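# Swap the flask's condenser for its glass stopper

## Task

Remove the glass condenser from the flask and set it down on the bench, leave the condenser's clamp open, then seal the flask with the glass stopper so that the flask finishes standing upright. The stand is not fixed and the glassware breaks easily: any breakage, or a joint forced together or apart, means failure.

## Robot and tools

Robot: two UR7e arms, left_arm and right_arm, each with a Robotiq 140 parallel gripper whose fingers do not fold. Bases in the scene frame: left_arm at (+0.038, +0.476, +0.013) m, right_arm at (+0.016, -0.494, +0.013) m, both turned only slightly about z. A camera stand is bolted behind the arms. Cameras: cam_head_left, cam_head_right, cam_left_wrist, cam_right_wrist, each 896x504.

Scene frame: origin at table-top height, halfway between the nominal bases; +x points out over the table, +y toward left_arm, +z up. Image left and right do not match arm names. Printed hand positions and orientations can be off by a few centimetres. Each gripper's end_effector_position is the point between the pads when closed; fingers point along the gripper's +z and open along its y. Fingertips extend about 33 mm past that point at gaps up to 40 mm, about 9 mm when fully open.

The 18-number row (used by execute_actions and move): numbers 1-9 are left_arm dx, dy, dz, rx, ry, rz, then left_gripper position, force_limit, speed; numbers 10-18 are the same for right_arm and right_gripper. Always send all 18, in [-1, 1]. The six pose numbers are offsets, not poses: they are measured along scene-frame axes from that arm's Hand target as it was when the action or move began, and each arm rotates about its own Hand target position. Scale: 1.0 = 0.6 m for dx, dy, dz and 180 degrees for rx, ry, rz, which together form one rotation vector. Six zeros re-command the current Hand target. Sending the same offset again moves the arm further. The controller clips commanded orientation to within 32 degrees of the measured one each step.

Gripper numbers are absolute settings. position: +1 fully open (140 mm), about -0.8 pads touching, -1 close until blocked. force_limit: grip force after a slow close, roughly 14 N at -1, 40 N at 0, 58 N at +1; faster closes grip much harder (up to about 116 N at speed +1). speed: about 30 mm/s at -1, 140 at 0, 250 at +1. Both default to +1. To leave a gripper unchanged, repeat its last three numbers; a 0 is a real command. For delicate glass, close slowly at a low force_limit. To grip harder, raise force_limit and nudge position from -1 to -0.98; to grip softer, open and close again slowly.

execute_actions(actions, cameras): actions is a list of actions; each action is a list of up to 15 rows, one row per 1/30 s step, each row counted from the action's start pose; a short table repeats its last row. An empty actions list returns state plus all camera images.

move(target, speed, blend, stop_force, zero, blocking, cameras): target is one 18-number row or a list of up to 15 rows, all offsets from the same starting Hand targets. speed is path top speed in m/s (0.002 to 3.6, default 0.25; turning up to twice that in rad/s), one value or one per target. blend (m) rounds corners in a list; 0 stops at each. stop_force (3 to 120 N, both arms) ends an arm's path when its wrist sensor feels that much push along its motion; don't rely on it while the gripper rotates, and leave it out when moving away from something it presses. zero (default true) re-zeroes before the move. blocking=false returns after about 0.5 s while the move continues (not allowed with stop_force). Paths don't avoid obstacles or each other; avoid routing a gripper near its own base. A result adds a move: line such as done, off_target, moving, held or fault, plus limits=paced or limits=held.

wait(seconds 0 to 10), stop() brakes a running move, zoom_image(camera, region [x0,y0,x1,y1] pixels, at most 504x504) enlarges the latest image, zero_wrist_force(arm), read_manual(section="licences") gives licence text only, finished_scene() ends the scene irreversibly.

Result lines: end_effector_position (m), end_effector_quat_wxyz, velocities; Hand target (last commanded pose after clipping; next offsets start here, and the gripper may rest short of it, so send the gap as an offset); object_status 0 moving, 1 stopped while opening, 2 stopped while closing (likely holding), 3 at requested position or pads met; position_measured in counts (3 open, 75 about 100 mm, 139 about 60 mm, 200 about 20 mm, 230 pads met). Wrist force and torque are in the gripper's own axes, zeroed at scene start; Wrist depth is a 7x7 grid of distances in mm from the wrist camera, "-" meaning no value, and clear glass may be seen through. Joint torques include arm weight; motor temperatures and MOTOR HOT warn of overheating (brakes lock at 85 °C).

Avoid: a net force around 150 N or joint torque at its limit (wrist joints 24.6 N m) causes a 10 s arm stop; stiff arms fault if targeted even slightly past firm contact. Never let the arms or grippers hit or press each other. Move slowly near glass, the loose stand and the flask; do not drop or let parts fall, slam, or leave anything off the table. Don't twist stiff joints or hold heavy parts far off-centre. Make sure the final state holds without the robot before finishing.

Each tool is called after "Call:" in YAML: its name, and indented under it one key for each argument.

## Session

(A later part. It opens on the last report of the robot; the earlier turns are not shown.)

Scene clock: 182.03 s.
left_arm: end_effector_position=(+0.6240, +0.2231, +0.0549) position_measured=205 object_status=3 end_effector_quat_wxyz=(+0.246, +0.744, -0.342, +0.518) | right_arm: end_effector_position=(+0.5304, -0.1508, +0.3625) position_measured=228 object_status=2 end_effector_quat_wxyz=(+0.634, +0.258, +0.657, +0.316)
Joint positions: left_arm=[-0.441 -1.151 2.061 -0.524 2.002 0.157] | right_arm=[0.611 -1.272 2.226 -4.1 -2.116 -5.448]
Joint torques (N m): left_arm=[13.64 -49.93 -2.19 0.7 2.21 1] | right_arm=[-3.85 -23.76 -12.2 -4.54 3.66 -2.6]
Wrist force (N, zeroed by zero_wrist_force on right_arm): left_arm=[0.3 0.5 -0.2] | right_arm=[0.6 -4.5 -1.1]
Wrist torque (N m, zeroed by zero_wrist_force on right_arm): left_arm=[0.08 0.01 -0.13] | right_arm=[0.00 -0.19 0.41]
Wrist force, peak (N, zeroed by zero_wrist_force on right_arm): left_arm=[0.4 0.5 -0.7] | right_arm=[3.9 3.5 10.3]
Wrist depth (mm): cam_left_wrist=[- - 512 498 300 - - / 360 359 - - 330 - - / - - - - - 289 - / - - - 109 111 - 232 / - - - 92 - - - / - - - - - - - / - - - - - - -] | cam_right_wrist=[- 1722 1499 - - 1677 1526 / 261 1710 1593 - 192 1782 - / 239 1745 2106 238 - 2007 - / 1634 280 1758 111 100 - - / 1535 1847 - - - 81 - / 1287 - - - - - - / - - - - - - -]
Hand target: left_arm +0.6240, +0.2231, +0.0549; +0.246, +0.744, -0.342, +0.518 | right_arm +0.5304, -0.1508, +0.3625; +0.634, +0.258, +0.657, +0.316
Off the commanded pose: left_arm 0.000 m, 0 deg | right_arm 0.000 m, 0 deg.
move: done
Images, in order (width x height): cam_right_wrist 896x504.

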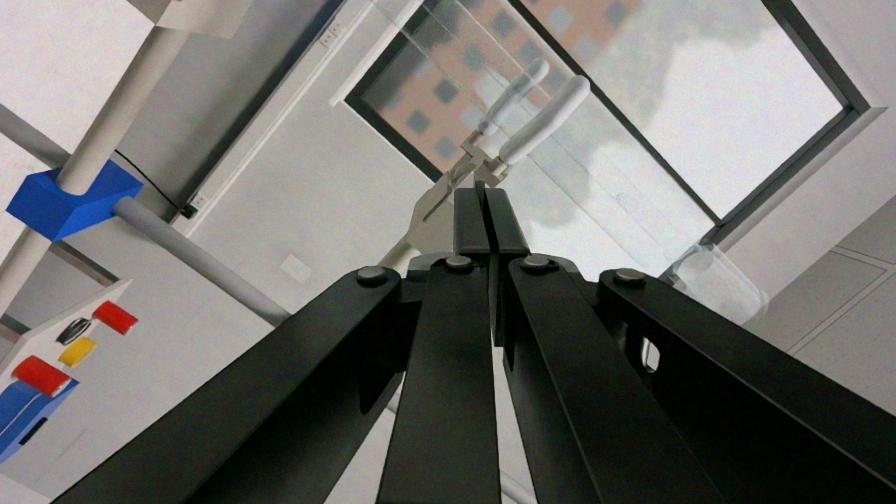

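Call:
wait:
  seconds: 0.1
  cameras: ["cam_head_left", "cam_head_right"]

Call:
zoom_image:
  camera: "cam_head_left"
  region: [500, 50, 640, 220]

Call:
zoom_image:
  camera: "cam_head_right"
  region: [500, 50, 640, 220]

Scene clock: 182.43 s.
left_arm: end_effector_position=(+0.6240, +0.2231, +0.0549) position_measured=205 object_status=3 end_effector_quat_wxyz=(+0.246, +0.744, -0.342, +0.518) | right_arm: end_effector_position=(+0.5304, -0.1508, +0.3625) position_measured=228 object_status=2 end_effector_quat_wxyz=(+0.634, +0.258, +0.657, +0.316)
Joint positions: left_arm=[-0.441 -1.151 2.061 -0.524 2.002 0.157] | right_arm=[0.611 -1.272 2.226 -4.1 -2.116 -5.448]
Joint torques (N m): left_arm=[14.14 -50 -2.07 0.72 2.09 0.96] | right_arm=[-4.24 -23.24 -12.58 -4.41 3.51 -2.54]
Wrist force (N, zeroed by zero_wrist_force on right_arm): left_arm=[0.2 0.3 -0.2] | right_arm=[1.0 -4.5 -1.3]
Wrist torque (N m, zeroed by zero_wrist_force on right_arm): left_arm=[0.03 0.03 -0.12] | right_arm=[0.01 -0.27 0.40]
Wrist force, peak (N, zeroed by zero_wrist_force on right_arm): left_arm=[0.1 0.6 -0.5] | right_arm=[1.0 -4.7 -1.3]
Wrist depth (mm): cam_left_wrist=[- - 602 479 - 239 - / - 336 349 391 - 254 - / - 293 - 292 268 283 278 / - - - 111 231 230 - / - - - 111 - - - / - - - - - - - / - - - - - - -] | cam_right_wrist=[463 - 1508 1782 - - - / 255 - - 1644 - - - / 256 1666 - 217 - 1991 - / 252 286 - 114 1807 252 - / 1508 - - - - 81 - / - - - - - - - / - - - - - - -]
Hand target: left_arm +0.6240, +0.2231, +0.0549; +0.246, +0.744, -0.342, +0.518 | right_arm +0.5304, -0.1508, +0.3625; +0.634, +0.258, +0.657, +0.316
Tool commands: left_gripper/position=-0.6 left_gripper/force_limit=+0.2 left_gripper/speed=-1.0 right_gripper/position=-1.0 right_gripper/force_limit=+0.2 right_gripper/speed=-1.0
Off the commanded pose: left_arm 0.000 m, 0 deg | right_arm 0.000 m, 0 deg.
wait: 0.10 s; at rest from the start
Images, in order (width x height): cam_head_left 896x504, cam_head_right 896x504.

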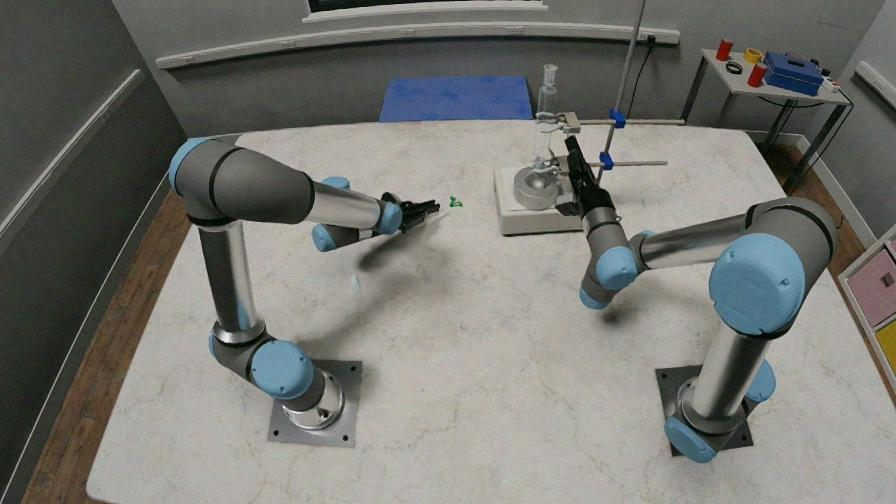

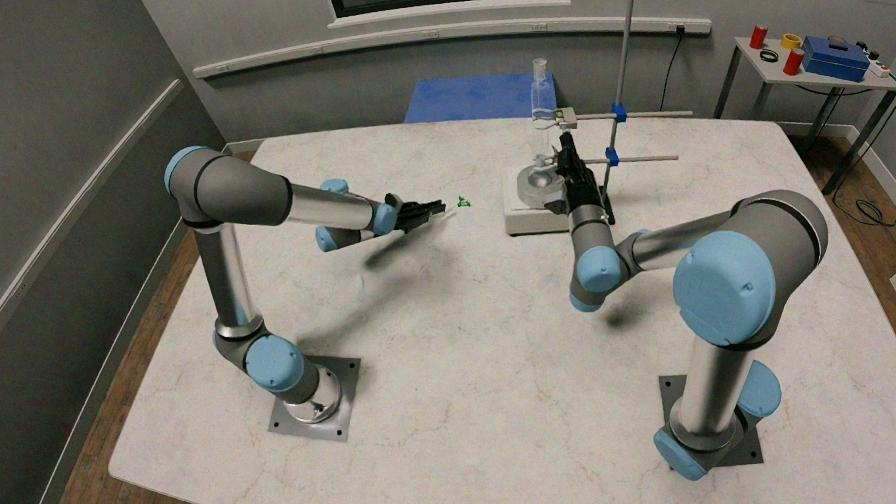

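Scaled by 2.965 from the camera's 896x504 image, which has a finer 1280x720 frame.

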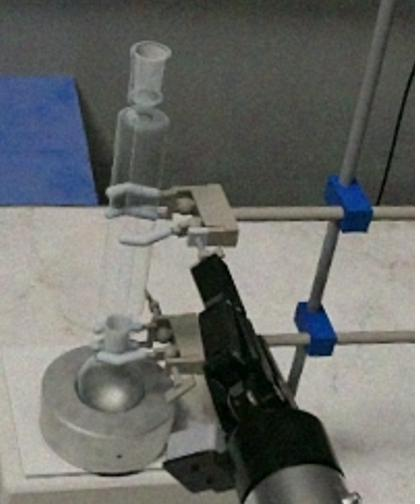

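Scaled by 2.965 from the camera's 896x504 image, which has a finer 1280x720 frame.

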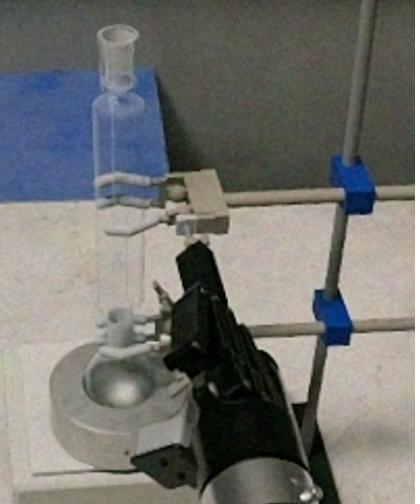

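Call:
move:
  target:
    - [0, 0, 0, 0, 0, 0, -0.6, 0.2, -1, 0, 0, 0, 0, 0, 0, -0.333, 0.2, 0]
    - [0, 0, 0, 0, 0, 0, -0.6, 0.2, -1, 0, 0, 0, 0.6644, 0.0585, 0.0021, -0.333, 0.2, 0]
    - [0, 0, 0, 0, 0, 0, -0.6, 0.2, -1, 0, 0, 0, -0.6644, -0.0585, -0.0021, -0.333, 0.2, 0]
    - [0, 0, 0, 0, 0, 0, -0.6, 0.2, -1, 0, 0, 0, 0, 0, 0, -0.333, 0.2, 0]
    - [0, 0, 0, 0, 0, 0, -0.6, 0.2, -1, -0.0008, 0, 0, 0.6644, 0.0585, 0.0021, -0.333, 0.2, 0]
    - [0, 0, 0, 0, 0, 0, -0.6, 0.2, -1, -0.0008, 0, 0, 0.9962, 0.0878, 0.0032, -0.333, 0.2, 0]
  speed: 0.8
  blend: [0, 0.01, 0.01, 0.01, 0.01, 0]
  cameras: ["cam_right_wrist"]

Call:
zoom_image:
  camera: "cam_right_wrist"
  region: [400, 130, 560, 270]

Scene clock: 191.97 s.
left_arm: end_effector_position=(+0.6240, +0.2231, +0.0549) position_measured=205 object_status=3 end_effector_quat_wxyz=(+0.246, +0.744, -0.342, +0.518) | right_arm: end_effector_position=(+0.5299, -0.1508, +0.3625) position_measured=171 object_status=3 end_effector_quat_wxyz=(-0.316, +0.657, -0.258, +0.634)
Joint positions: left_arm=[-0.441 -1.151 2.061 -0.524 2.002 0.157] | right_arm=[0.611 -1.274 2.227 -4.097 -2.117 3.977]
Joint torques (N m): left_arm=[13.87 -49.6 -2.61 0.69 2.03 0.87] | right_arm=[-6.95 -35.68 -8.42 -0.47 2.53 2.63]
Wrist force (N, zeroed by zero_wrist_force on right_arm): left_arm=[0.2 0.1 -0.1] | right_arm=[0.1 0.0 0.2]
Wrist torque (N m, zeroed by zero_wrist_force on right_arm): left_arm=[-0.02 0.02 -0.13] | right_arm=[-0.04 -0.02 0.03]
Wrist force, peak (N, zeroed by zero_wrist_force on right_arm): left_arm=[0.2 0.5 -0.8] | right_arm=[0.7 -4.8 -1.1]
Wrist depth (mm): cam_left_wrist=[- 1358 - - - - - / - - 401 - - - 231 / - - - - - - 287 / - 228 241 111 111 234 - / 193 - - 93 - - - / - - - - - - - / - - - - - - -] | cam_right_wrist=[- 217 - 1563 1623 1634 - / - 1745 1677 - 1722 - 248 / 1847 - - - 1782 - 266 / 2275 2498 103 223 129 - 443 / - 77 77 - - 89 - / - - - - - - - / - - - 706 - - -]
Hand target: left_arm +0.6240, +0.2231, +0.0549; +0.246, +0.744, -0.342, +0.518 | right_arm +0.5299, -0.1508, +0.3625; -0.316, +0.657, -0.259, +0.633
Off the commanded pose: left_arm 0.000 m, 0 deg | right_arm 0.000 m, 0 deg.
move: done
Images, in order (width x height): cam_right_wrist 896x504.

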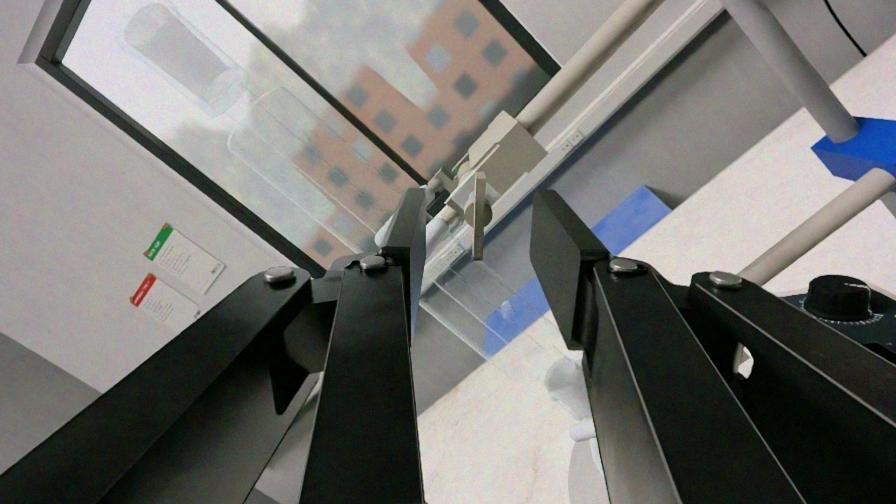

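Scaled by 3.150 from the camera's 896x504 image, which has a finer 1280x720 frame.

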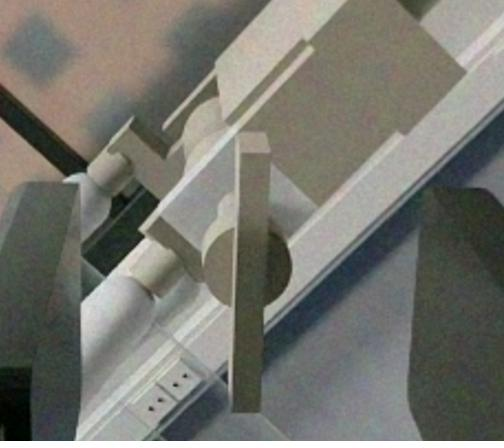

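Call:
move:
  target:
    - [0, 0, 0, 0, 0, 0, -0.6, 0.2, -1, 0, 0, 0, 0, 0, 0, -1, 0.2, -1]
    - [0, 0, 0, 0, 0, 0, -0.6, 0.2, -1, -0.0003, 0, 0, -0.6644, -0.0585, -0.0021, -1, 0.2, -1]
    - [0, 0, 0, 0, 0, 0, -0.6, 0.2, -1, -0.0008, 0, 0, 0.6644, 0.0585, 0.0021, -1, 0.2, -1]
    - [0, 0, 0, 0, 0, 0, -0.6, 0.2, -1, -0.0013, 0, 0, 0, 0, 0, -1, 0.2, -1]
    - [0, 0, 0, 0, 0, 0, -0.6, 0.2, -1, -0.0018, -0.0001, 0, -0.6644, -0.0585, -0.0021, -1, 0.2, -1]
    - [0, 0, 0, 0, 0, 0, -0.6, 0.2, -1, -0.0023, -0.0001, 0, -0.9962, -0.0878, -0.0032, -1, 0.2, -1]
  speed: 0.8
  blend: [0, 0.01, 0.01, 0.01, 0.01, 0]
  cameras: ["cam_right_wrist", "cam_head_left"]

Call:
zoom_image:
  camera: "cam_head_left"
  region: [500, 50, 640, 220]

Scene clock: 201.53 s.
left_arm: end_effector_position=(+0.6240, +0.2231, +0.0549) position_measured=205 object_status=3 end_effector_quat_wxyz=(+0.246, +0.744, -0.342, +0.518) | right_arm: end_effector_position=(+0.5285, -0.1509, +0.3625) position_measured=232 object_status=3 end_effector_quat_wxyz=(+0.634, +0.258, +0.657, +0.316) end_effector_velocity=(+0.000, +0.000, +0.001) end_effector_angular_velocity=(-0.003, -0.003, -0.001)
Joint positions: left_arm=[-0.441 -1.151 2.061 -0.524 2.002 0.157] | right_arm=[0.614 -1.274 2.229 -4.101 -2.12 -5.448]
Joint velocities: left_arm=[within noise] | right_arm=[0.001 0.001 -0.002 -0.002 -0.002 -0.005]
Joint torques (N m): left_arm=[14.51 -49.39 -2.35 0.65 2.14 0.93] | right_arm=[-7.95 -23.24 -10.26 -3.38 3.19 -2.33]
Wrist force (N, zeroed by zero_wrist_force on right_arm): left_arm=[0.1 0.2 -0.4] | right_arm=[1.4 -3.9 -6.9]
Wrist torque (N m, zeroed by zero_wrist_force on right_arm): left_arm=[0.02 0.04 -0.13] | right_arm=[-0.04 -0.19 0.41]
Wrist force, peak (N, zeroed by zero_wrist_force on right_arm): left_arm=[0.8 0.6 -0.2] | right_arm=[4.0 1.6 -9.5]
Wrist depth (mm): cam_left_wrist=[- - - 484 294 - - / - 359 355 - - - - / - 299 - 280 - 286 - / - - 231 109 223 - 228 / 191 199 - 111 - - 196 / - - - - - - - / - - - - - - -] | cam_right_wrist=[465 215 1623 - - - 2023 / 477 - 1408 - - - 1847 / 237 1770 1795 - 1666 - 1991 / 261 1699 1860 115 1833 1820 - / 1393 - - - - 248 - / - - - - - - - / - - - - - - -]
Hand target: left_arm +0.6240, +0.2231, +0.0549; +0.246, +0.744, -0.342, +0.518 | right_arm +0.5285, -0.1509, +0.3625; +0.634, +0.258, +0.657, +0.316
Off the commanded pose: left_arm 0.000 m, 0 deg | right_arm 0.000 m, 0 deg.
move: done
Images, in order (width x height): cam_head_left 896x504, cam_right_wrist 896x504.

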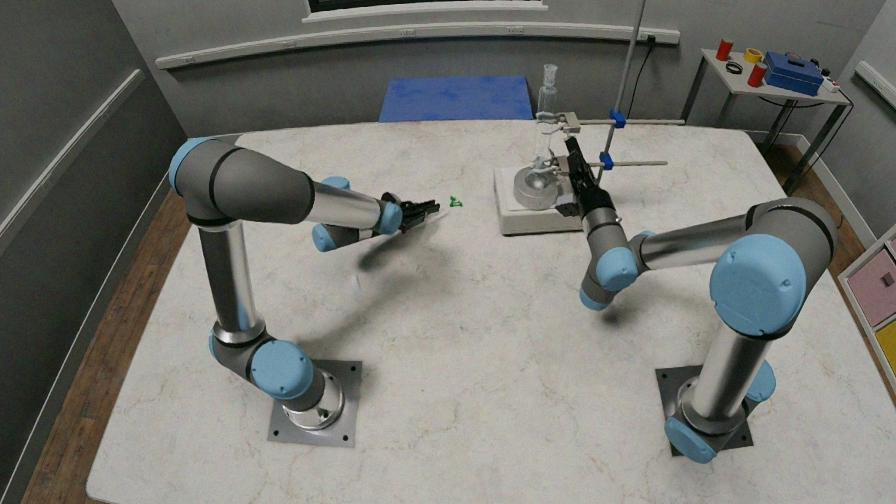

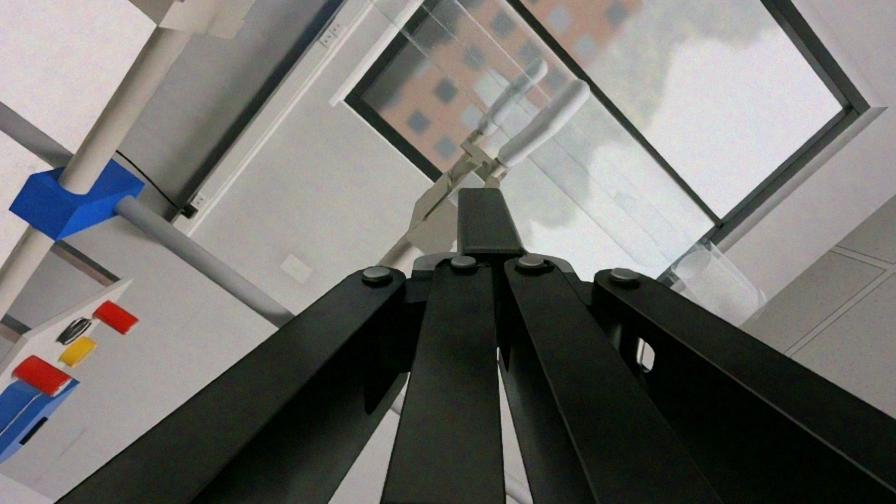

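Scaled by 2.965 from the camera's 896x504 image, which has a finer 1280x720 frame.

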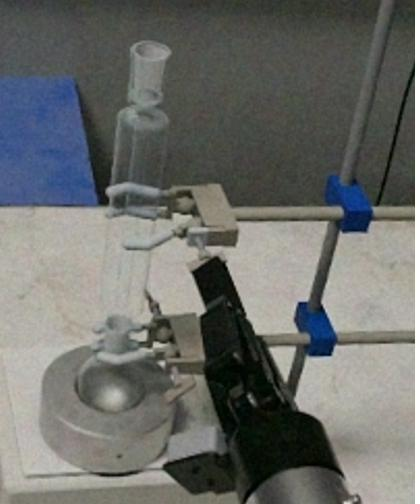

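Call:
move:
  target:
    - [0, 0, 0, 0, 0, 0, -0.6, 0.2, -1, 0, 0, 0, 0, 0, 0, -0.333, 0.2, 0]
  speed: 0.8
  cameras: ["cam_right_wrist"]

Call:
zoom_image:
  camera: "cam_right_wrist"
  region: [400, 130, 560, 270]

Scene clock: 202.60 s.
left_arm: end_effector_position=(+0.6240, +0.2231, +0.0549) position_measured=205 object_status=3 end_effector_quat_wxyz=(+0.246, +0.744, -0.342, +0.518) | right_arm: end_effector_position=(+0.5285, -0.1509, +0.3625) position_measured=171 object_status=0 end_effector_quat_wxyz=(+0.634, +0.258, +0.657, +0.316)
Joint positions: left_arm=[-0.441 -1.151 2.061 -0.524 2.002 0.157] | right_arm=[0.614 -1.274 2.229 -4.101 -2.119 -5.448]
Joint torques (N m): left_arm=[13.86 -49.36 -2.98 0.84 2.09 0.87] | right_arm=[-6.18 -22.84 -9.18 -0.85 -1.17 -2.49]
Wrist force (N, zeroed by zero_wrist_force on right_arm): left_arm=[0.0 0.7 -0.4] | right_arm=[1.6 -1.8 -3.1]
Wrist torque (N m, zeroed by zero_wrist_force on right_arm): left_arm=[0.10 0.07 -0.13] | right_arm=[-0.15 -0.17 0.39]
Wrist force, peak (N, zeroed by zero_wrist_force on right_arm): left_arm=[0.1 0.4 -0.7] | right_arm=[2.0 0.3 -9.1]
Wrist depth (mm): cam_left_wrist=[- - - 512 - - - / - - - - - - - / - - - - - - 272 / 228 - - 109 109 - - / 198 - - 92 - - - / - - - - - - - / - - - - - - -] | cam_right_wrist=[491 - 1393 1526 - 1991 - / 479 1745 1593 - - 1688 - / 239 1710 - - 1782 1833 2023 / 254 1666 - - 129 2007 2039 / 1307 77 77 1945 - 89 - / - - - - - - - / - - - 2216 - - -]
Hand target: left_arm +0.6240, +0.2231, +0.0549; +0.246, +0.744, -0.342, +0.518 | right_arm +0.5285, -0.1509, +0.3625; +0.634, +0.258, +0.657, +0.316
Off the commanded pose: left_arm 0.000 m, 0 deg | right_arm 0.000 m, 0 deg.
move: done
Images, in order (width x height): cam_right_wrist 896x504.

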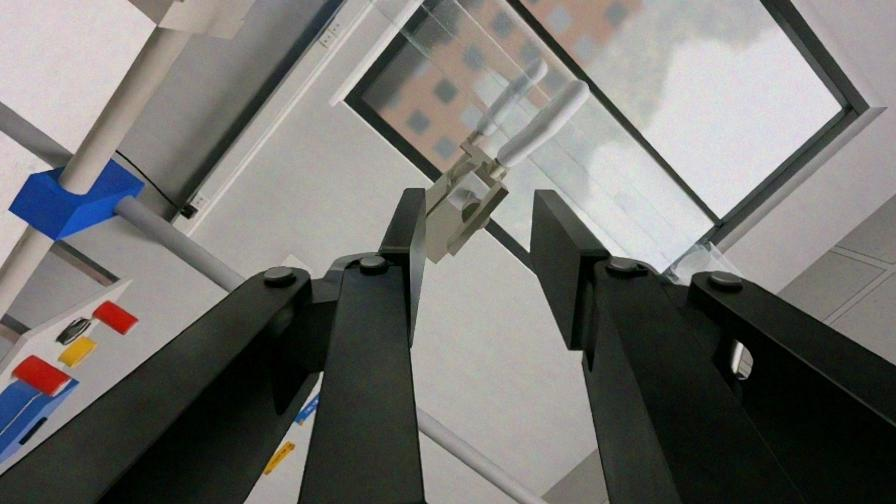

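Scaled by 3.150 from the camera's 896x504 image, which has a finer 1280x720 frame.

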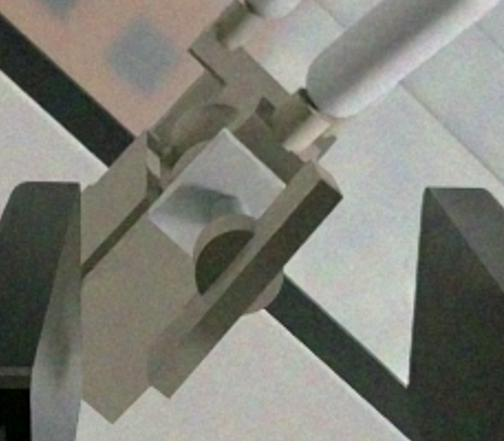

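Call:
wait:
  seconds: 0.1
  cameras: ["cam_head_left", "cam_head_right"]

Call:
zoom_image:
  camera: "cam_head_left"
  region: [520, 80, 610, 160]

Call:
zoom_image:
  camera: "cam_head_right"
  region: [520, 80, 610, 160]

Scene clock: 203.13 s.
left_arm: end_effector_position=(+0.6240, +0.2231, +0.0549) position_measured=205 object_status=3 end_effector_quat_wxyz=(+0.246, +0.744, -0.342, +0.518) | right_arm: end_effector_position=(+0.5285, -0.1509, +0.3625) position_measured=171 object_status=3 end_effector_quat_wxyz=(+0.634, +0.258, +0.657, +0.316)
Joint positions: left_arm=[-0.441 -1.151 2.061 -0.524 2.002 0.157] | right_arm=[0.614 -1.274 2.229 -4.101 -2.119 -5.448]
Joint torques (N m): left_arm=[14.11 -49.58 -2.27 0.54 1.92 0.98] | right_arm=[-5.53 -21.45 -10.14 -0.44 -2.56 -2.53]
Wrist force (N, zeroed by zero_wrist_force on right_arm): left_arm=[-0.3 0.1 -0.1] | right_arm=[1.7 -1.7 -3.1]
Wrist torque (N m, zeroed by zero_wrist_force on right_arm): left_arm=[-0.02 0.15 -0.13] | right_arm=[-0.14 -0.20 0.39]
Wrist force, peak (N, zeroed by zero_wrist_force on right_arm): left_arm=[0.5 0.5 -0.6] | right_arm=[1.7 -1.7 -3.2]
Wrist depth (mm): cam_left_wrist=[- - - - - - - / - - - - - - - / - - 272 - - - - / 220 - 247 109 111 - - / - - - 92 - - - / - - - - - - - / - - - - - - -] | cam_right_wrist=[- - 1535 1699 - - - / 502 - 1465 1473 - - 1758 / 257 1874 - 215 - 2498 1991 / 254 279 - 176 129 - 1699 / 1348 77 77 - - 92 1393 / - - - 2216 - - - / - - - - - - -]
Hand target: left_arm +0.6240, +0.2231, +0.0549; +0.246, +0.744, -0.342, +0.518 | right_arm +0.5285, -0.1509, +0.3625; +0.634, +0.258, +0.657, +0.316
Tool commands: left_gripper/position=-0.6 left_gripper/force_limit=+0.2 left_gripper/speed=-1.0 right_gripper/position=-0.333 right_gripper/force_limit=+0.2 right_gripper/speed=+0.0
Off the commanded pose: left_arm 0.000 m, 0 deg | right_arm 0.000 m, 0 deg.
wait: 0.10 s; at rest from the start
Images, in order (width x height): cam_head_left 896x504, cam_head_right 896x504.

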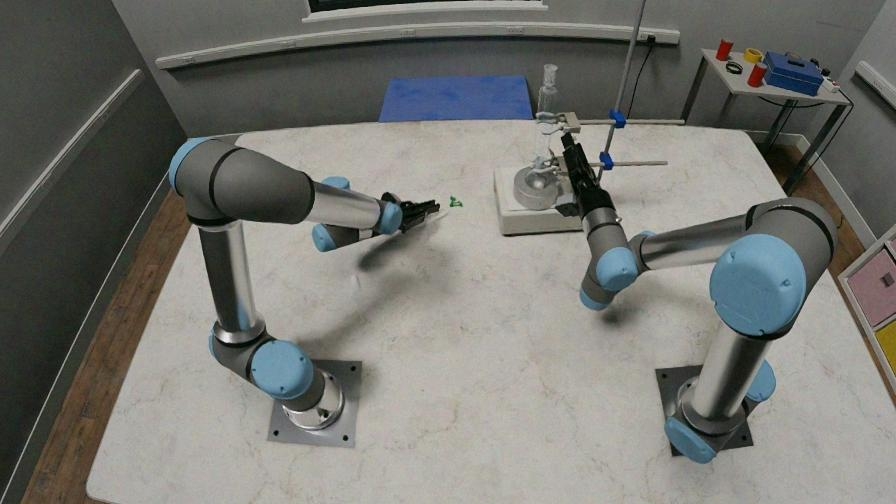

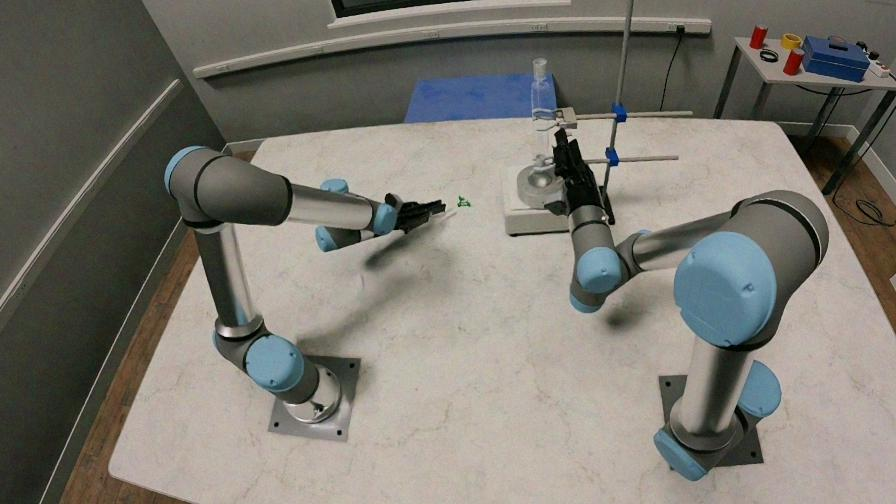

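Scaled by 5.600 from the camera's 896x504 image, which has a finer 1280x720 frame.

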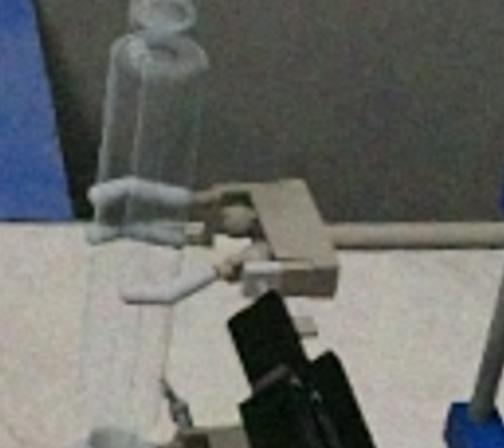

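Scaled by 5.600 from the camera's 896x504 image, which has a finer 1280x720 frame.

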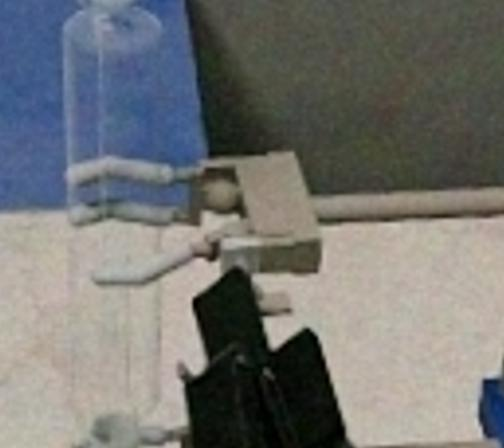

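Call:
move:
  target:
    - [0, 0, 0, 0, 0, 0, -0.6, 0.2, -1, -0.13, -0.0115, 0, 0, 0, 0, -0.333, 0.2, 0]
    - [0, 0, 0, 0, 0, 0, -0.6, 0.2, -1, -0.10, 0.04, 0.0792, 0.7319, 0.0645, 0.0024, -0.333, 0.2, 0]
    - [0, 0, 0, 0, 0, 0, -0.6, 0.2, -1, -0.0325, 0.069, 0.0792, 0.7319, 0.0645, 0.0024, 0.161, 0.2, 0]
  speed: [0.1, 0.6, 0.1]
  blend: [0.005, 0.01, 0]
  cameras: ["cam_right_wrist", "cam_head_left"]

Scene clock: 210.67 s.
left_arm: end_effector_position=(+0.6240, +0.2231, +0.0549) position_measured=205 object_status=3 end_effector_quat_wxyz=(+0.246, +0.744, -0.342, +0.518) | right_arm: end_effector_position=(+0.5090, -0.1095, +0.4100) position_measured=109 object_status=0 end_effector_quat_wxyz=(-0.032, +0.706, +0.029, +0.707)
Joint positions: left_arm=[-0.441 -1.151 2.061 -0.524 2.002 0.157] | right_arm=[0.736 -1.328 2.116 -3.933 -2.242 -3.14]
Joint torques (N m): left_arm=[13.68 -49.44 -2.36 0.55 2.1 0.76] | right_arm=[-6.98 -23.18 -23.65 -0.38 2.52 2.65]
Wrist force (N, zeroed by zero_wrist_force on right_arm): left_arm=[-0.3 0.0 -0.3] | right_arm=[0.6 -0.9 -0.4]
Wrist torque (N m, zeroed by zero_wrist_force on right_arm): left_arm=[-0.06 0.14 -0.13] | right_arm=[-0.12 -0.11 0.19]
Wrist force, peak (N, zeroed by zero_wrist_force on right_arm): left_arm=[0.0 0.9 -0.4] | right_arm=[1.7 -1.9 -3.7]
Wrist depth (mm): cam_left_wrist=[- - - 572 - - - / - - - - - - - / - - 281 284 - 293 - / - - 236 111 109 - - / - - - 92 - - - / - - - - - - - / - - - - - - -] | cam_right_wrist=[1722 - - - 1535 - 258 / - - - - - - - / 1795 2023 2007 2296 - - - / - 2072 122 280 162 262 264 / - 89 1613 1945 206 89 - / - - - - 777 - - / - - - - - - -]
Hand target: left_arm +0.6240, +0.2231, +0.0549; +0.246, +0.744, -0.342, +0.518 | right_arm +0.5090, -0.1095, +0.4100; -0.032, +0.706, +0.029, +0.707
Off the commanded pose: left_arm 0.000 m, 0 deg | right_arm 0.000 m, 0 deg.
move: done
Images, in order (width x height): cam_head_left 896x504, cam_right_wrist 896x504.

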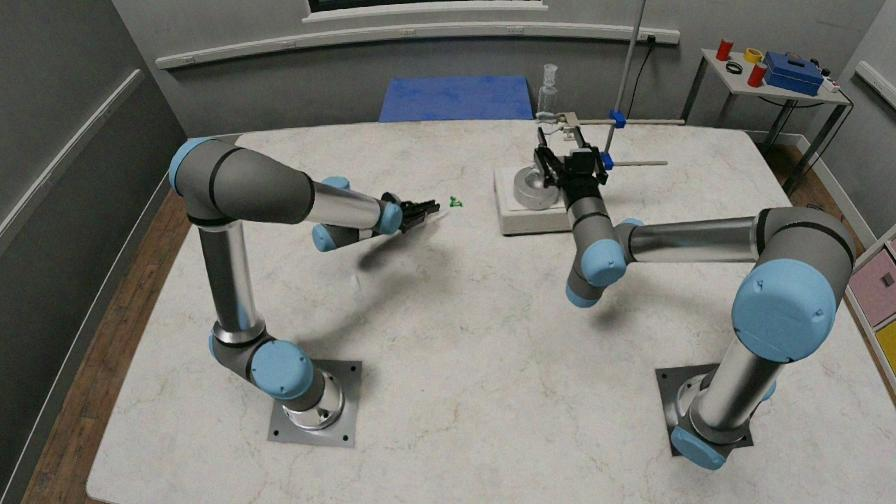

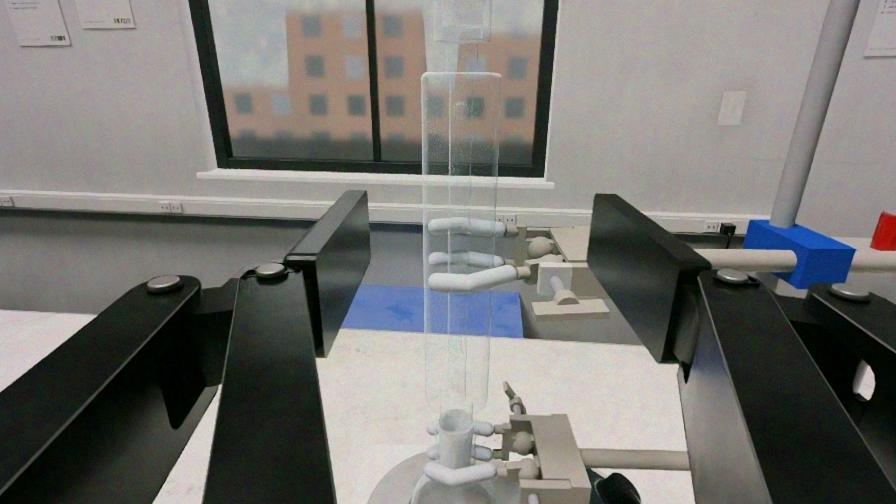

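Call:
zoom_image:
  camera: "cam_right_wrist"
  region: [400, 180, 640, 340]

Call:
zoom_image:
  camera: "cam_right_wrist"
  region: [340, 0, 640, 200]

Call:
zoom_image:
  camera: "cam_right_wrist"
  region: [380, 340, 620, 504]

Scaled by 2.100 from the camera's 896x504 image, which has a finer 1280x720 frame.

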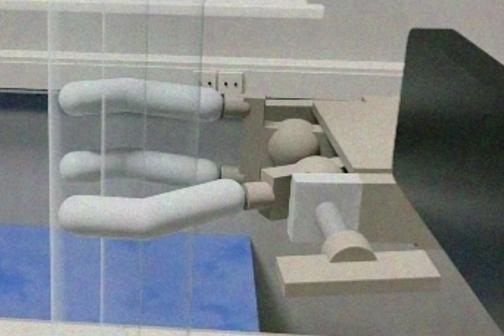

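Scaled by 1.680 from the camera's 896x504 image, which has a finer 1280x720 frame.

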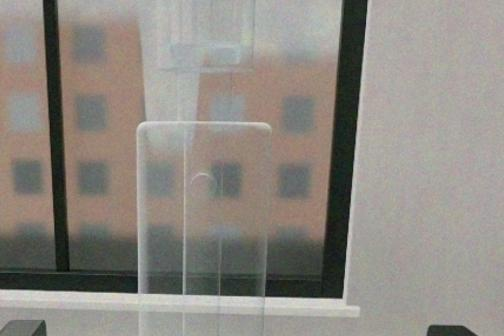

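Scaled by 2.100 from the camera's 896x504 image, which has a finer 1280x720 frame.

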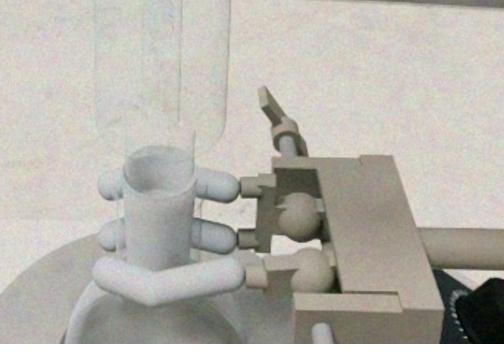

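Call:
move:
  target: [0, 0, 0, 0, 0, 0, -0.6, 0.2, -1, 0.1155, 0.0175, 0, 0, 0, 0, 0.161, 0.2, 0]
  speed: 0.08
  stop_force: 5
  cameras: ["cam_right_wrist", "cam_head_left"]

Call:
zoom_image:
  camera: "cam_right_wrist"
  region: [340, 120, 620, 290]

Call:
zoom_image:
  camera: "cam_head_left"
  region: [500, 50, 640, 220]

Scene clock: 214.53 s.
left_arm: end_effector_position=(+0.6240, +0.2231, +0.0549) position_measured=205 object_status=3 end_effector_quat_wxyz=(+0.246, +0.744, -0.342, +0.518) | right_arm: end_effector_position=(+0.5783, -0.0990, +0.4100) position_measured=109 object_status=3 end_effector_quat_wxyz=(-0.032, +0.706, +0.029, +0.707)
Joint positions: left_arm=[-0.441 -1.151 2.061 -0.524 2.002 0.157] | right_arm=[0.643 -1.238 1.988 -3.895 -2.149 -3.139]
Joint torques (N m): left_arm=[13.85 -49.16 -2.2 0.68 2.01 0.82] | right_arm=[-5.58 -27.88 -24.46 -0.3 2.7 2.69]
Wrist force (N, zeroed by zero_wrist_force on right_arm): left_arm=[0.1 0.5 -0.4] | right_arm=[0.7 -0.6 -0.6]
Wrist torque (N m, zeroed by zero_wrist_force on right_arm): left_arm=[0.07 0.06 -0.13] | right_arm=[-0.03 -0.17 0.21]
Wrist force, peak (N, zeroed by zero_wrist_force on right_arm): left_arm=[-0.1 0.5 -0.7] | right_arm=[0.6 -0.9 -1.3]
Wrist depth (mm): cam_left_wrist=[- - - - - - - / 380 342 363 389 - - - / - 294 - - - 290 - / 238 - - 108 108 - - / - - - 93 - - - / - - - - - - - / - - - - - - -] | cam_right_wrist=[1644 - - - - - - / 2055 1782 - - 1634 - - / 2178 1902 1833 - 1722 - - / - - 122 - 163 1603 - / - 89 1583 1613 182 89 - / - - - - - - - / - - 573 594 - - -]
Hand target: left_arm +0.6240, +0.2231, +0.0549; +0.246, +0.744, -0.342, +0.518 | right_arm +0.5783, -0.0990, +0.4100; -0.032, +0.706, +0.029, +0.707
Off the commanded pose: left_arm 0.000 m, 0 deg | right_arm 0.000 m, 0 deg.
move: done
Images, in order (width x height): cam_head_left 896x504, cam_right_wrist 896x504.

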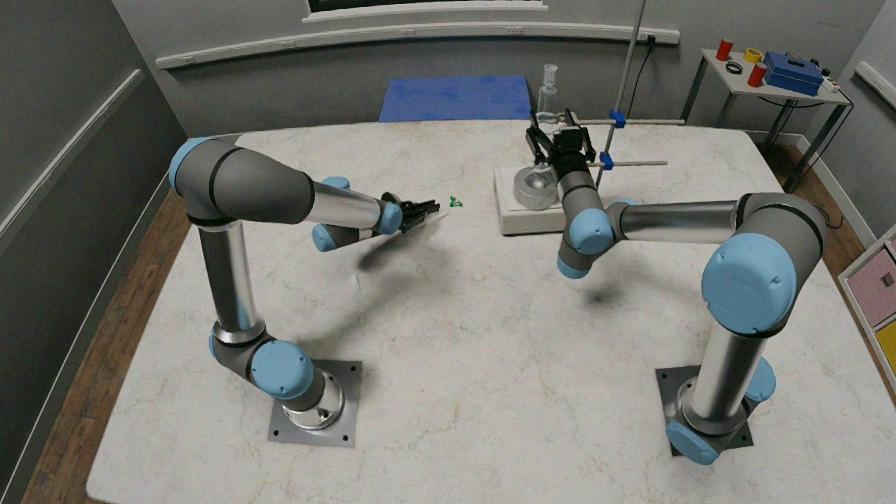

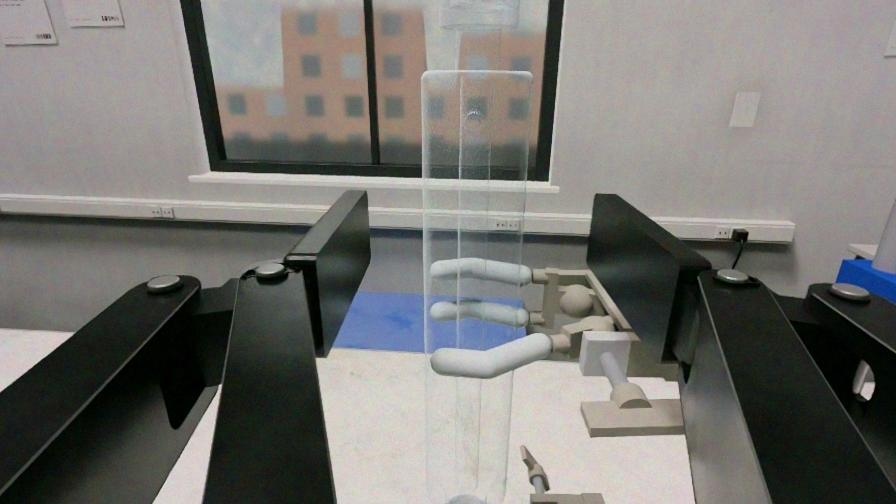

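Scaled by 1.800 from the camera's 896x504 image, which has a finer 1280x720 frame.

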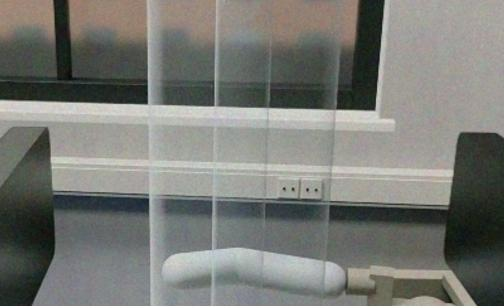

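Scaled by 2.965 from the camera's 896x504 image, which has a finer 1280x720 frame.

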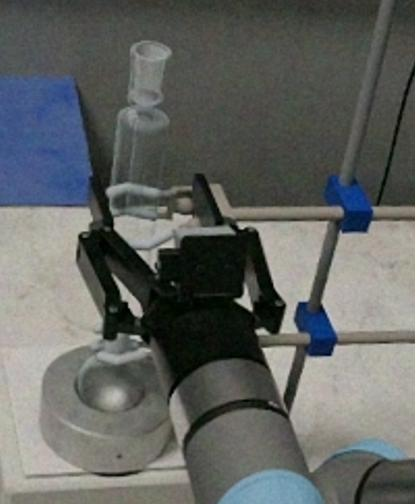

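Call:
move:
  target: [0, 0, 0, 0, 0, 0, -0.6, 0.2, -1, 0.0332, 0.004, 0, 0, 0, 0, 0.161, 0.2, 0]
  speed: 0.06
  stop_force: 5
  cameras: ["cam_right_wrist"]

Call:
zoom_image:
  camera: "cam_right_wrist"
  region: [340, 120, 620, 290]

Scene clock: 217.43 s.
left_arm: end_effector_position=(+0.6240, +0.2231, +0.0549) position_measured=205 object_status=3 end_effector_quat_wxyz=(+0.246, +0.744, -0.342, +0.518) | right_arm: end_effector_position=(+0.5983, -0.0966, +0.4100) position_measured=109 object_status=3 end_effector_quat_wxyz=(-0.032, +0.706, +0.029, +0.707)
Joint positions: left_arm=[-0.441 -1.151 2.061 -0.524 2.002 0.157] | right_arm=[0.619 -1.211 1.948 -3.881 -2.125 -3.139]
Joint torques (N m): left_arm=[13.52 -49.32 -2.29 0.61 1.89 0.78] | right_arm=[-5.65 -29.53 -25.5 -0.37 2.57 2.71]
Wrist force (N, zeroed by zero_wrist_force on right_arm): left_arm=[0.2 0.2 -0.1] | right_arm=[0.5 -0.4 -0.7]
Wrist torque (N m, zeroed by zero_wrist_force on right_arm): left_arm=[0.01 0.03 -0.12] | right_arm=[-0.01 -0.13 0.20]
Wrist force, peak (N, zeroed by zero_wrist_force on right_arm): left_arm=[0.1 0.5 -0.7] | right_arm=[0.6 -0.6 -1.0]
Wrist depth (mm): cam_left_wrist=[1159 - 494 - - - - / - - - - - 270 - / - 269 280 - - - - / 228 - - 109 111 233 - / - - - 92 - 203 196 / - - - - - - - / - - - - - - -] | cam_right_wrist=[1644 1833 1603 - - 1583 - / - - 1613 - - - - / - 1807 - - - 1931 - / - 110 122 1734 161 1583 - / - 89 1634 1544 195 89 - / - - 770 743 154 - - / - - - - - - -]
Hand target: left_arm +0.6240, +0.2231, +0.0549; +0.246, +0.744, -0.342, +0.518 | right_arm +0.5983, -0.0966, +0.4100; -0.032, +0.706, +0.029, +0.707
Off the commanded pose: left_arm 0.000 m, 0 deg | right_arm 0.000 m, 0 deg.
move: done
Images, in order (width x height): cam_right_wrist 896x504.

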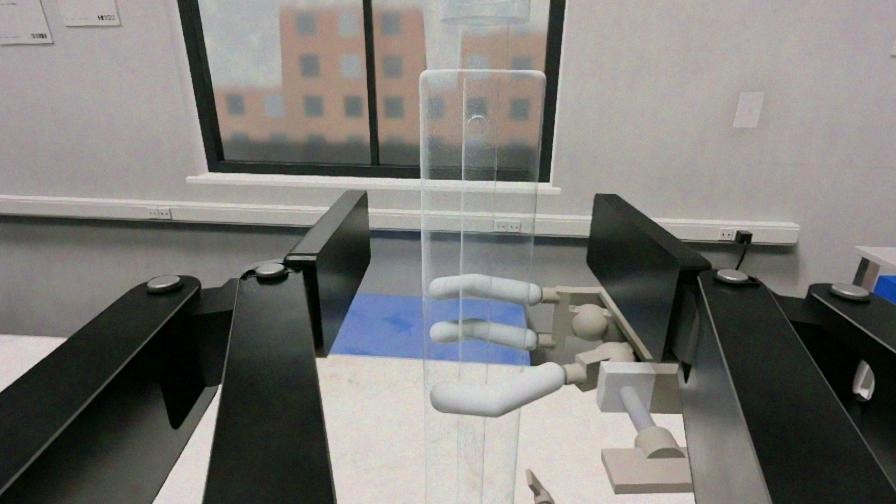

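Scaled by 1.800 from the camera's 896x504 image, which has a finer 1280x720 frame.

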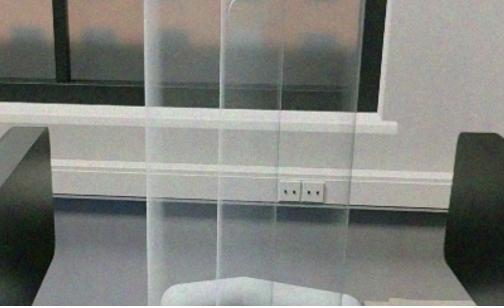

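Call:
move:
  target: [0, 0, 0, 0, 0, 0, -0.6, 0.2, -1, 0.0266, 0.0023, 0, 0, 0, 0, 0.161, -0.05, -1]
  speed: 0.05
  stop_force: 5

Call:
zero_wrist_force:
  arm: "right_arm"

Call:
move:
  target: [0, 0, 0, 0, 0, 0, -0.6, 0.2, -1, 0, 0, 0, 0, 0, 0, -1, -1, -1]
  cameras: ["cam_right_wrist"]

Call:
wait:
  seconds: 1
  cameras: ["cam_right_wrist"]

Scene clock: 220.03 s.
left_arm: end_effector_position=(+0.6240, +0.2231, +0.0549) position_measured=205 object_status=3 end_effector_quat_wxyz=(+0.246, +0.744, -0.342, +0.518) | right_arm: end_effector_position=(+0.6142, -0.0952, +0.4100) position_measured=109 object_status=3 end_effector_quat_wxyz=(-0.032, +0.706, +0.029, +0.707)
Joint positions: left_arm=[-0.441 -1.151 2.061 -0.524 2.002 0.157] | right_arm=[0.6 -1.19 1.916 -3.87 -2.107 -3.139]
Joint torques (N m): left_arm=[13.3 -49.85 -2.6 0.76 1.77 0.75] | right_arm=[-6.82 -31.1 -24.71 -0.45 2.69 2.83]
Wrist force (N, zeroed by zero_wrist_force on right_arm): left_arm=[0.1 0.2 -0.2] | right_arm=[0.2 -0.5 -0.8]
Wrist torque (N m, zeroed by zero_wrist_force on right_arm): left_arm=[0.01 0.05 -0.13] | right_arm=[-0.02 -0.05 0.20]
Wrist force, peak (N, zeroed by zero_wrist_force on right_arm): left_arm=[0.5 0.6 -0.6] | right_arm=[0.3 -0.5 -0.9]
Wrist depth (mm): cam_left_wrist=[- - - - - - 217 / - - 367 - - 274 - / 277 - - - - - - / - - - 109 108 240 - / 199 - - 92 - - 203 / - - - - - - - / - - - - - - -] | cam_right_wrist=[1544 - 1677 1314 - - - / - - - - 1623 1432 - / 2055 1699 1807 1710 1734 - - / - 1710 122 1902 162 1677 - / - 89 1593 197 180 89 - / - - - - 146 - - / - - - - 565 - -]
Hand target: left_arm +0.6240, +0.2231, +0.0549; +0.246, +0.744, -0.342, +0.518 | right_arm +0.6142, -0.0952, +0.4100; -0.032, +0.706, +0.029, +0.707
Off the commanded pose: left_arm 0.000 m, 0 deg | right_arm 0.000 m, 0 deg.
move: done

Wrist force sensor zeroed.

Scene clock: 221.53 s.
left_arm: end_effector_position=(+0.6240, +0.2231, +0.0549) position_measured=205 object_status=3 end_effector_quat_wxyz=(+0.246, +0.744, -0.342, +0.518) | right_arm: end_effector_position=(+0.6142, -0.0952, +0.4100) position_measured=169 object_status=2 end_effector_quat_wxyz=(-0.032, +0.706, +0.029, +0.707)
Joint positions: left_arm=[-0.441 -1.151 2.061 -0.524 2.002 0.157] | right_arm=[0.6 -1.19 1.916 -3.87 -2.107 -3.139]
Joint torques (N m): left_arm=[13.95 -49.46 -2.84 0.65 1.81 0.83] | right_arm=[-5.94 -30.52 -24.52 -0.57 1.57 2.65]
Wrist force (N, zeroed by zero_wrist_force on right_arm): left_arm=[0.1 0.2 -0.4] | right_arm=[1.3 -1.0 -1.1]
Wrist torque (N m, zeroed by zero_wrist_force on right_arm): left_arm=[0.01 0.05 -0.13] | right_arm=[0.04 -0.07 -0.03]
Wrist force, peak (N, zeroed by zero_wrist_force on right_arm): left_arm=[0.4 0.7 -0.6] | right_arm=[1.1 -1.2 -1.2]
Wrist depth (mm): cam_left_wrist=[- 1316 - - - - - / 365 - - 375 321 - - / - 278 - - 282 288 - / - 231 - 109 112 224 - / - 200 - 92 - 202 - / - - - - - - - / - - - - - - -] | cam_right_wrist=[1583 1593 - - - 1535 1432 / - - - 1473 - 1573 1573 / 1960 1782 1931 - 1623 1699 1688 / 1847 - 94 124 133 1677 1734 / - 77 79 194 - 92 1535 / - - - 732 - - - / - - - - - - -]
Hand target: left_arm +0.6240, +0.2231, +0.0549; +0.246, +0.744, -0.342, +0.518 | right_arm +0.6142, -0.0952, +0.4100; -0.032, +0.706, +0.029, +0.707
Off the commanded pose: left_arm 0.000 m, 0 deg | right_arm 0.000 m, 0 deg.
move: done
Images, in order (width x height): cam_right_wrist 896x504.

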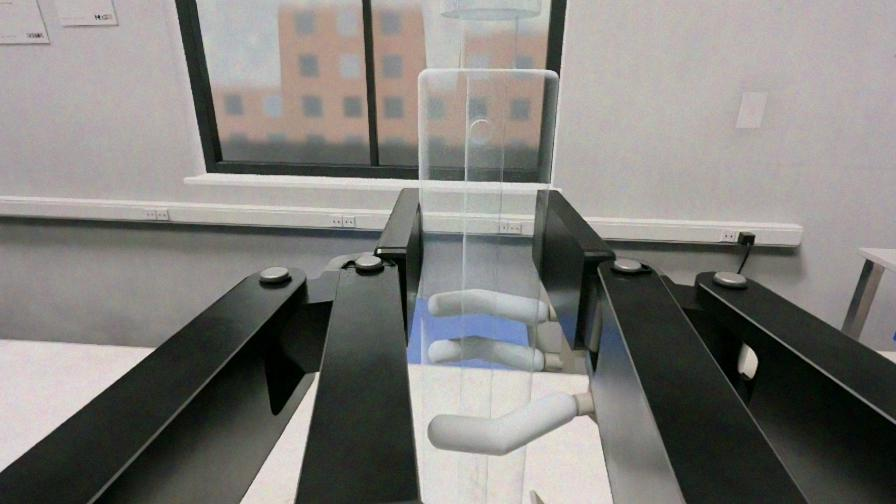

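Scene clock: 222.53 s.
left_arm: end_effector_position=(+0.6240, +0.2231, +0.0549) position_measured=205 object_status=3 end_effector_quat_wxyz=(+0.246, +0.744, -0.342, +0.518) | right_arm: end_effector_position=(+0.6142, -0.0952, +0.4100) position_measured=169 object_status=2 end_effector_quat_wxyz=(-0.032, +0.706, +0.029, +0.707)
Joint positions: left_arm=[-0.441 -1.151 2.061 -0.524 2.002 0.157] | right_arm=[0.6 -1.19 1.916 -3.87 -2.107 -3.139]
Joint torques (N m): left_arm=[14 -49.81 -1.75 0.69 1.97 0.8] | right_arm=[-6.49 -31.21 -21.81 -0.3 -1.28 2.78]
Wrist force (N, zeroed by zero_wrist_force on right_arm): left_arm=[0.1 0.5 -0.3] | right_arm=[1.2 -0.8 -1.1]
Wrist torque (N m, zeroed by zero_wrist_force on right_arm): left_arm=[0.07 0.05 -0.13] | right_arm=[0.07 -0.07 -0.04]
Wrist force, peak (N, zeroed by zero_wrist_force on right_arm): left_arm=[-0.1 0.5 -0.5] | right_arm=[1.3 -1.1 -1.2]
Wrist depth (mm): cam_left_wrist=[1289 492 469 - - - - / - 384 386 - - - 230 / 281 294 - - 287 295 - / 237 - - 109 111 - - / - - - 92 - - - / - - - - - - - / - - - - - - -] | cam_right_wrist=[1490 - 1526 - - - - / 1795 - 1833 - - 1473 - / 1931 1847 - 1634 - - 1655 / - - 99 1745 133 1603 1482 / - 77 79 192 132 89 83 / - - - 754 140 - - / - - - 554 - - -]
Hand target: left_arm +0.6240, +0.2231, +0.0549; +0.246, +0.744, -0.342, +0.518 | right_arm +0.6142, -0.0952, +0.4100; -0.032, +0.706, +0.029, +0.707
Tool commands: left_gripper/position=-0.6 left_gripper/force_limit=+0.2 left_gripper/speed=-1.0 right_gripper/position=-1.0 right_gripper/force_limit=-1.0 right_gripper/speed=-1.0
Off the commanded pose: left_arm 0.000 m, 0 deg | right_arm 0.000 m, 0 deg.
wait: 1.00 s; at rest by 0.17 s
Images, in order (width x height): cam_right_wrist 896x504.

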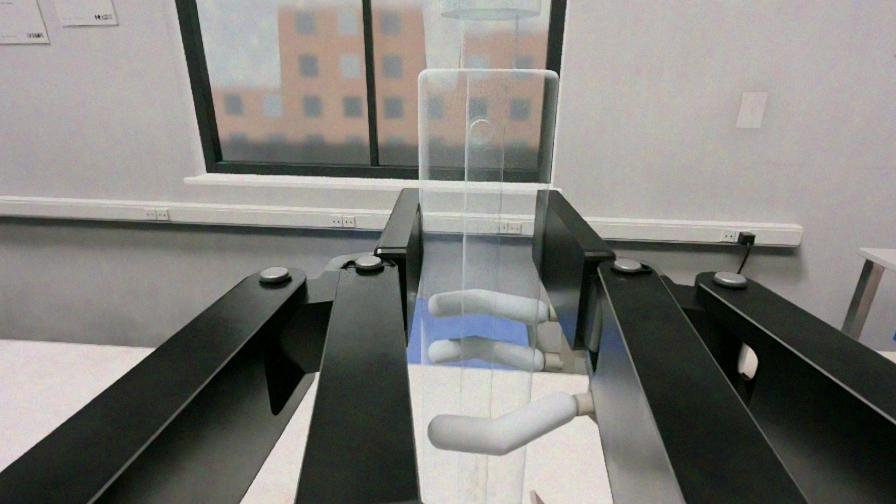

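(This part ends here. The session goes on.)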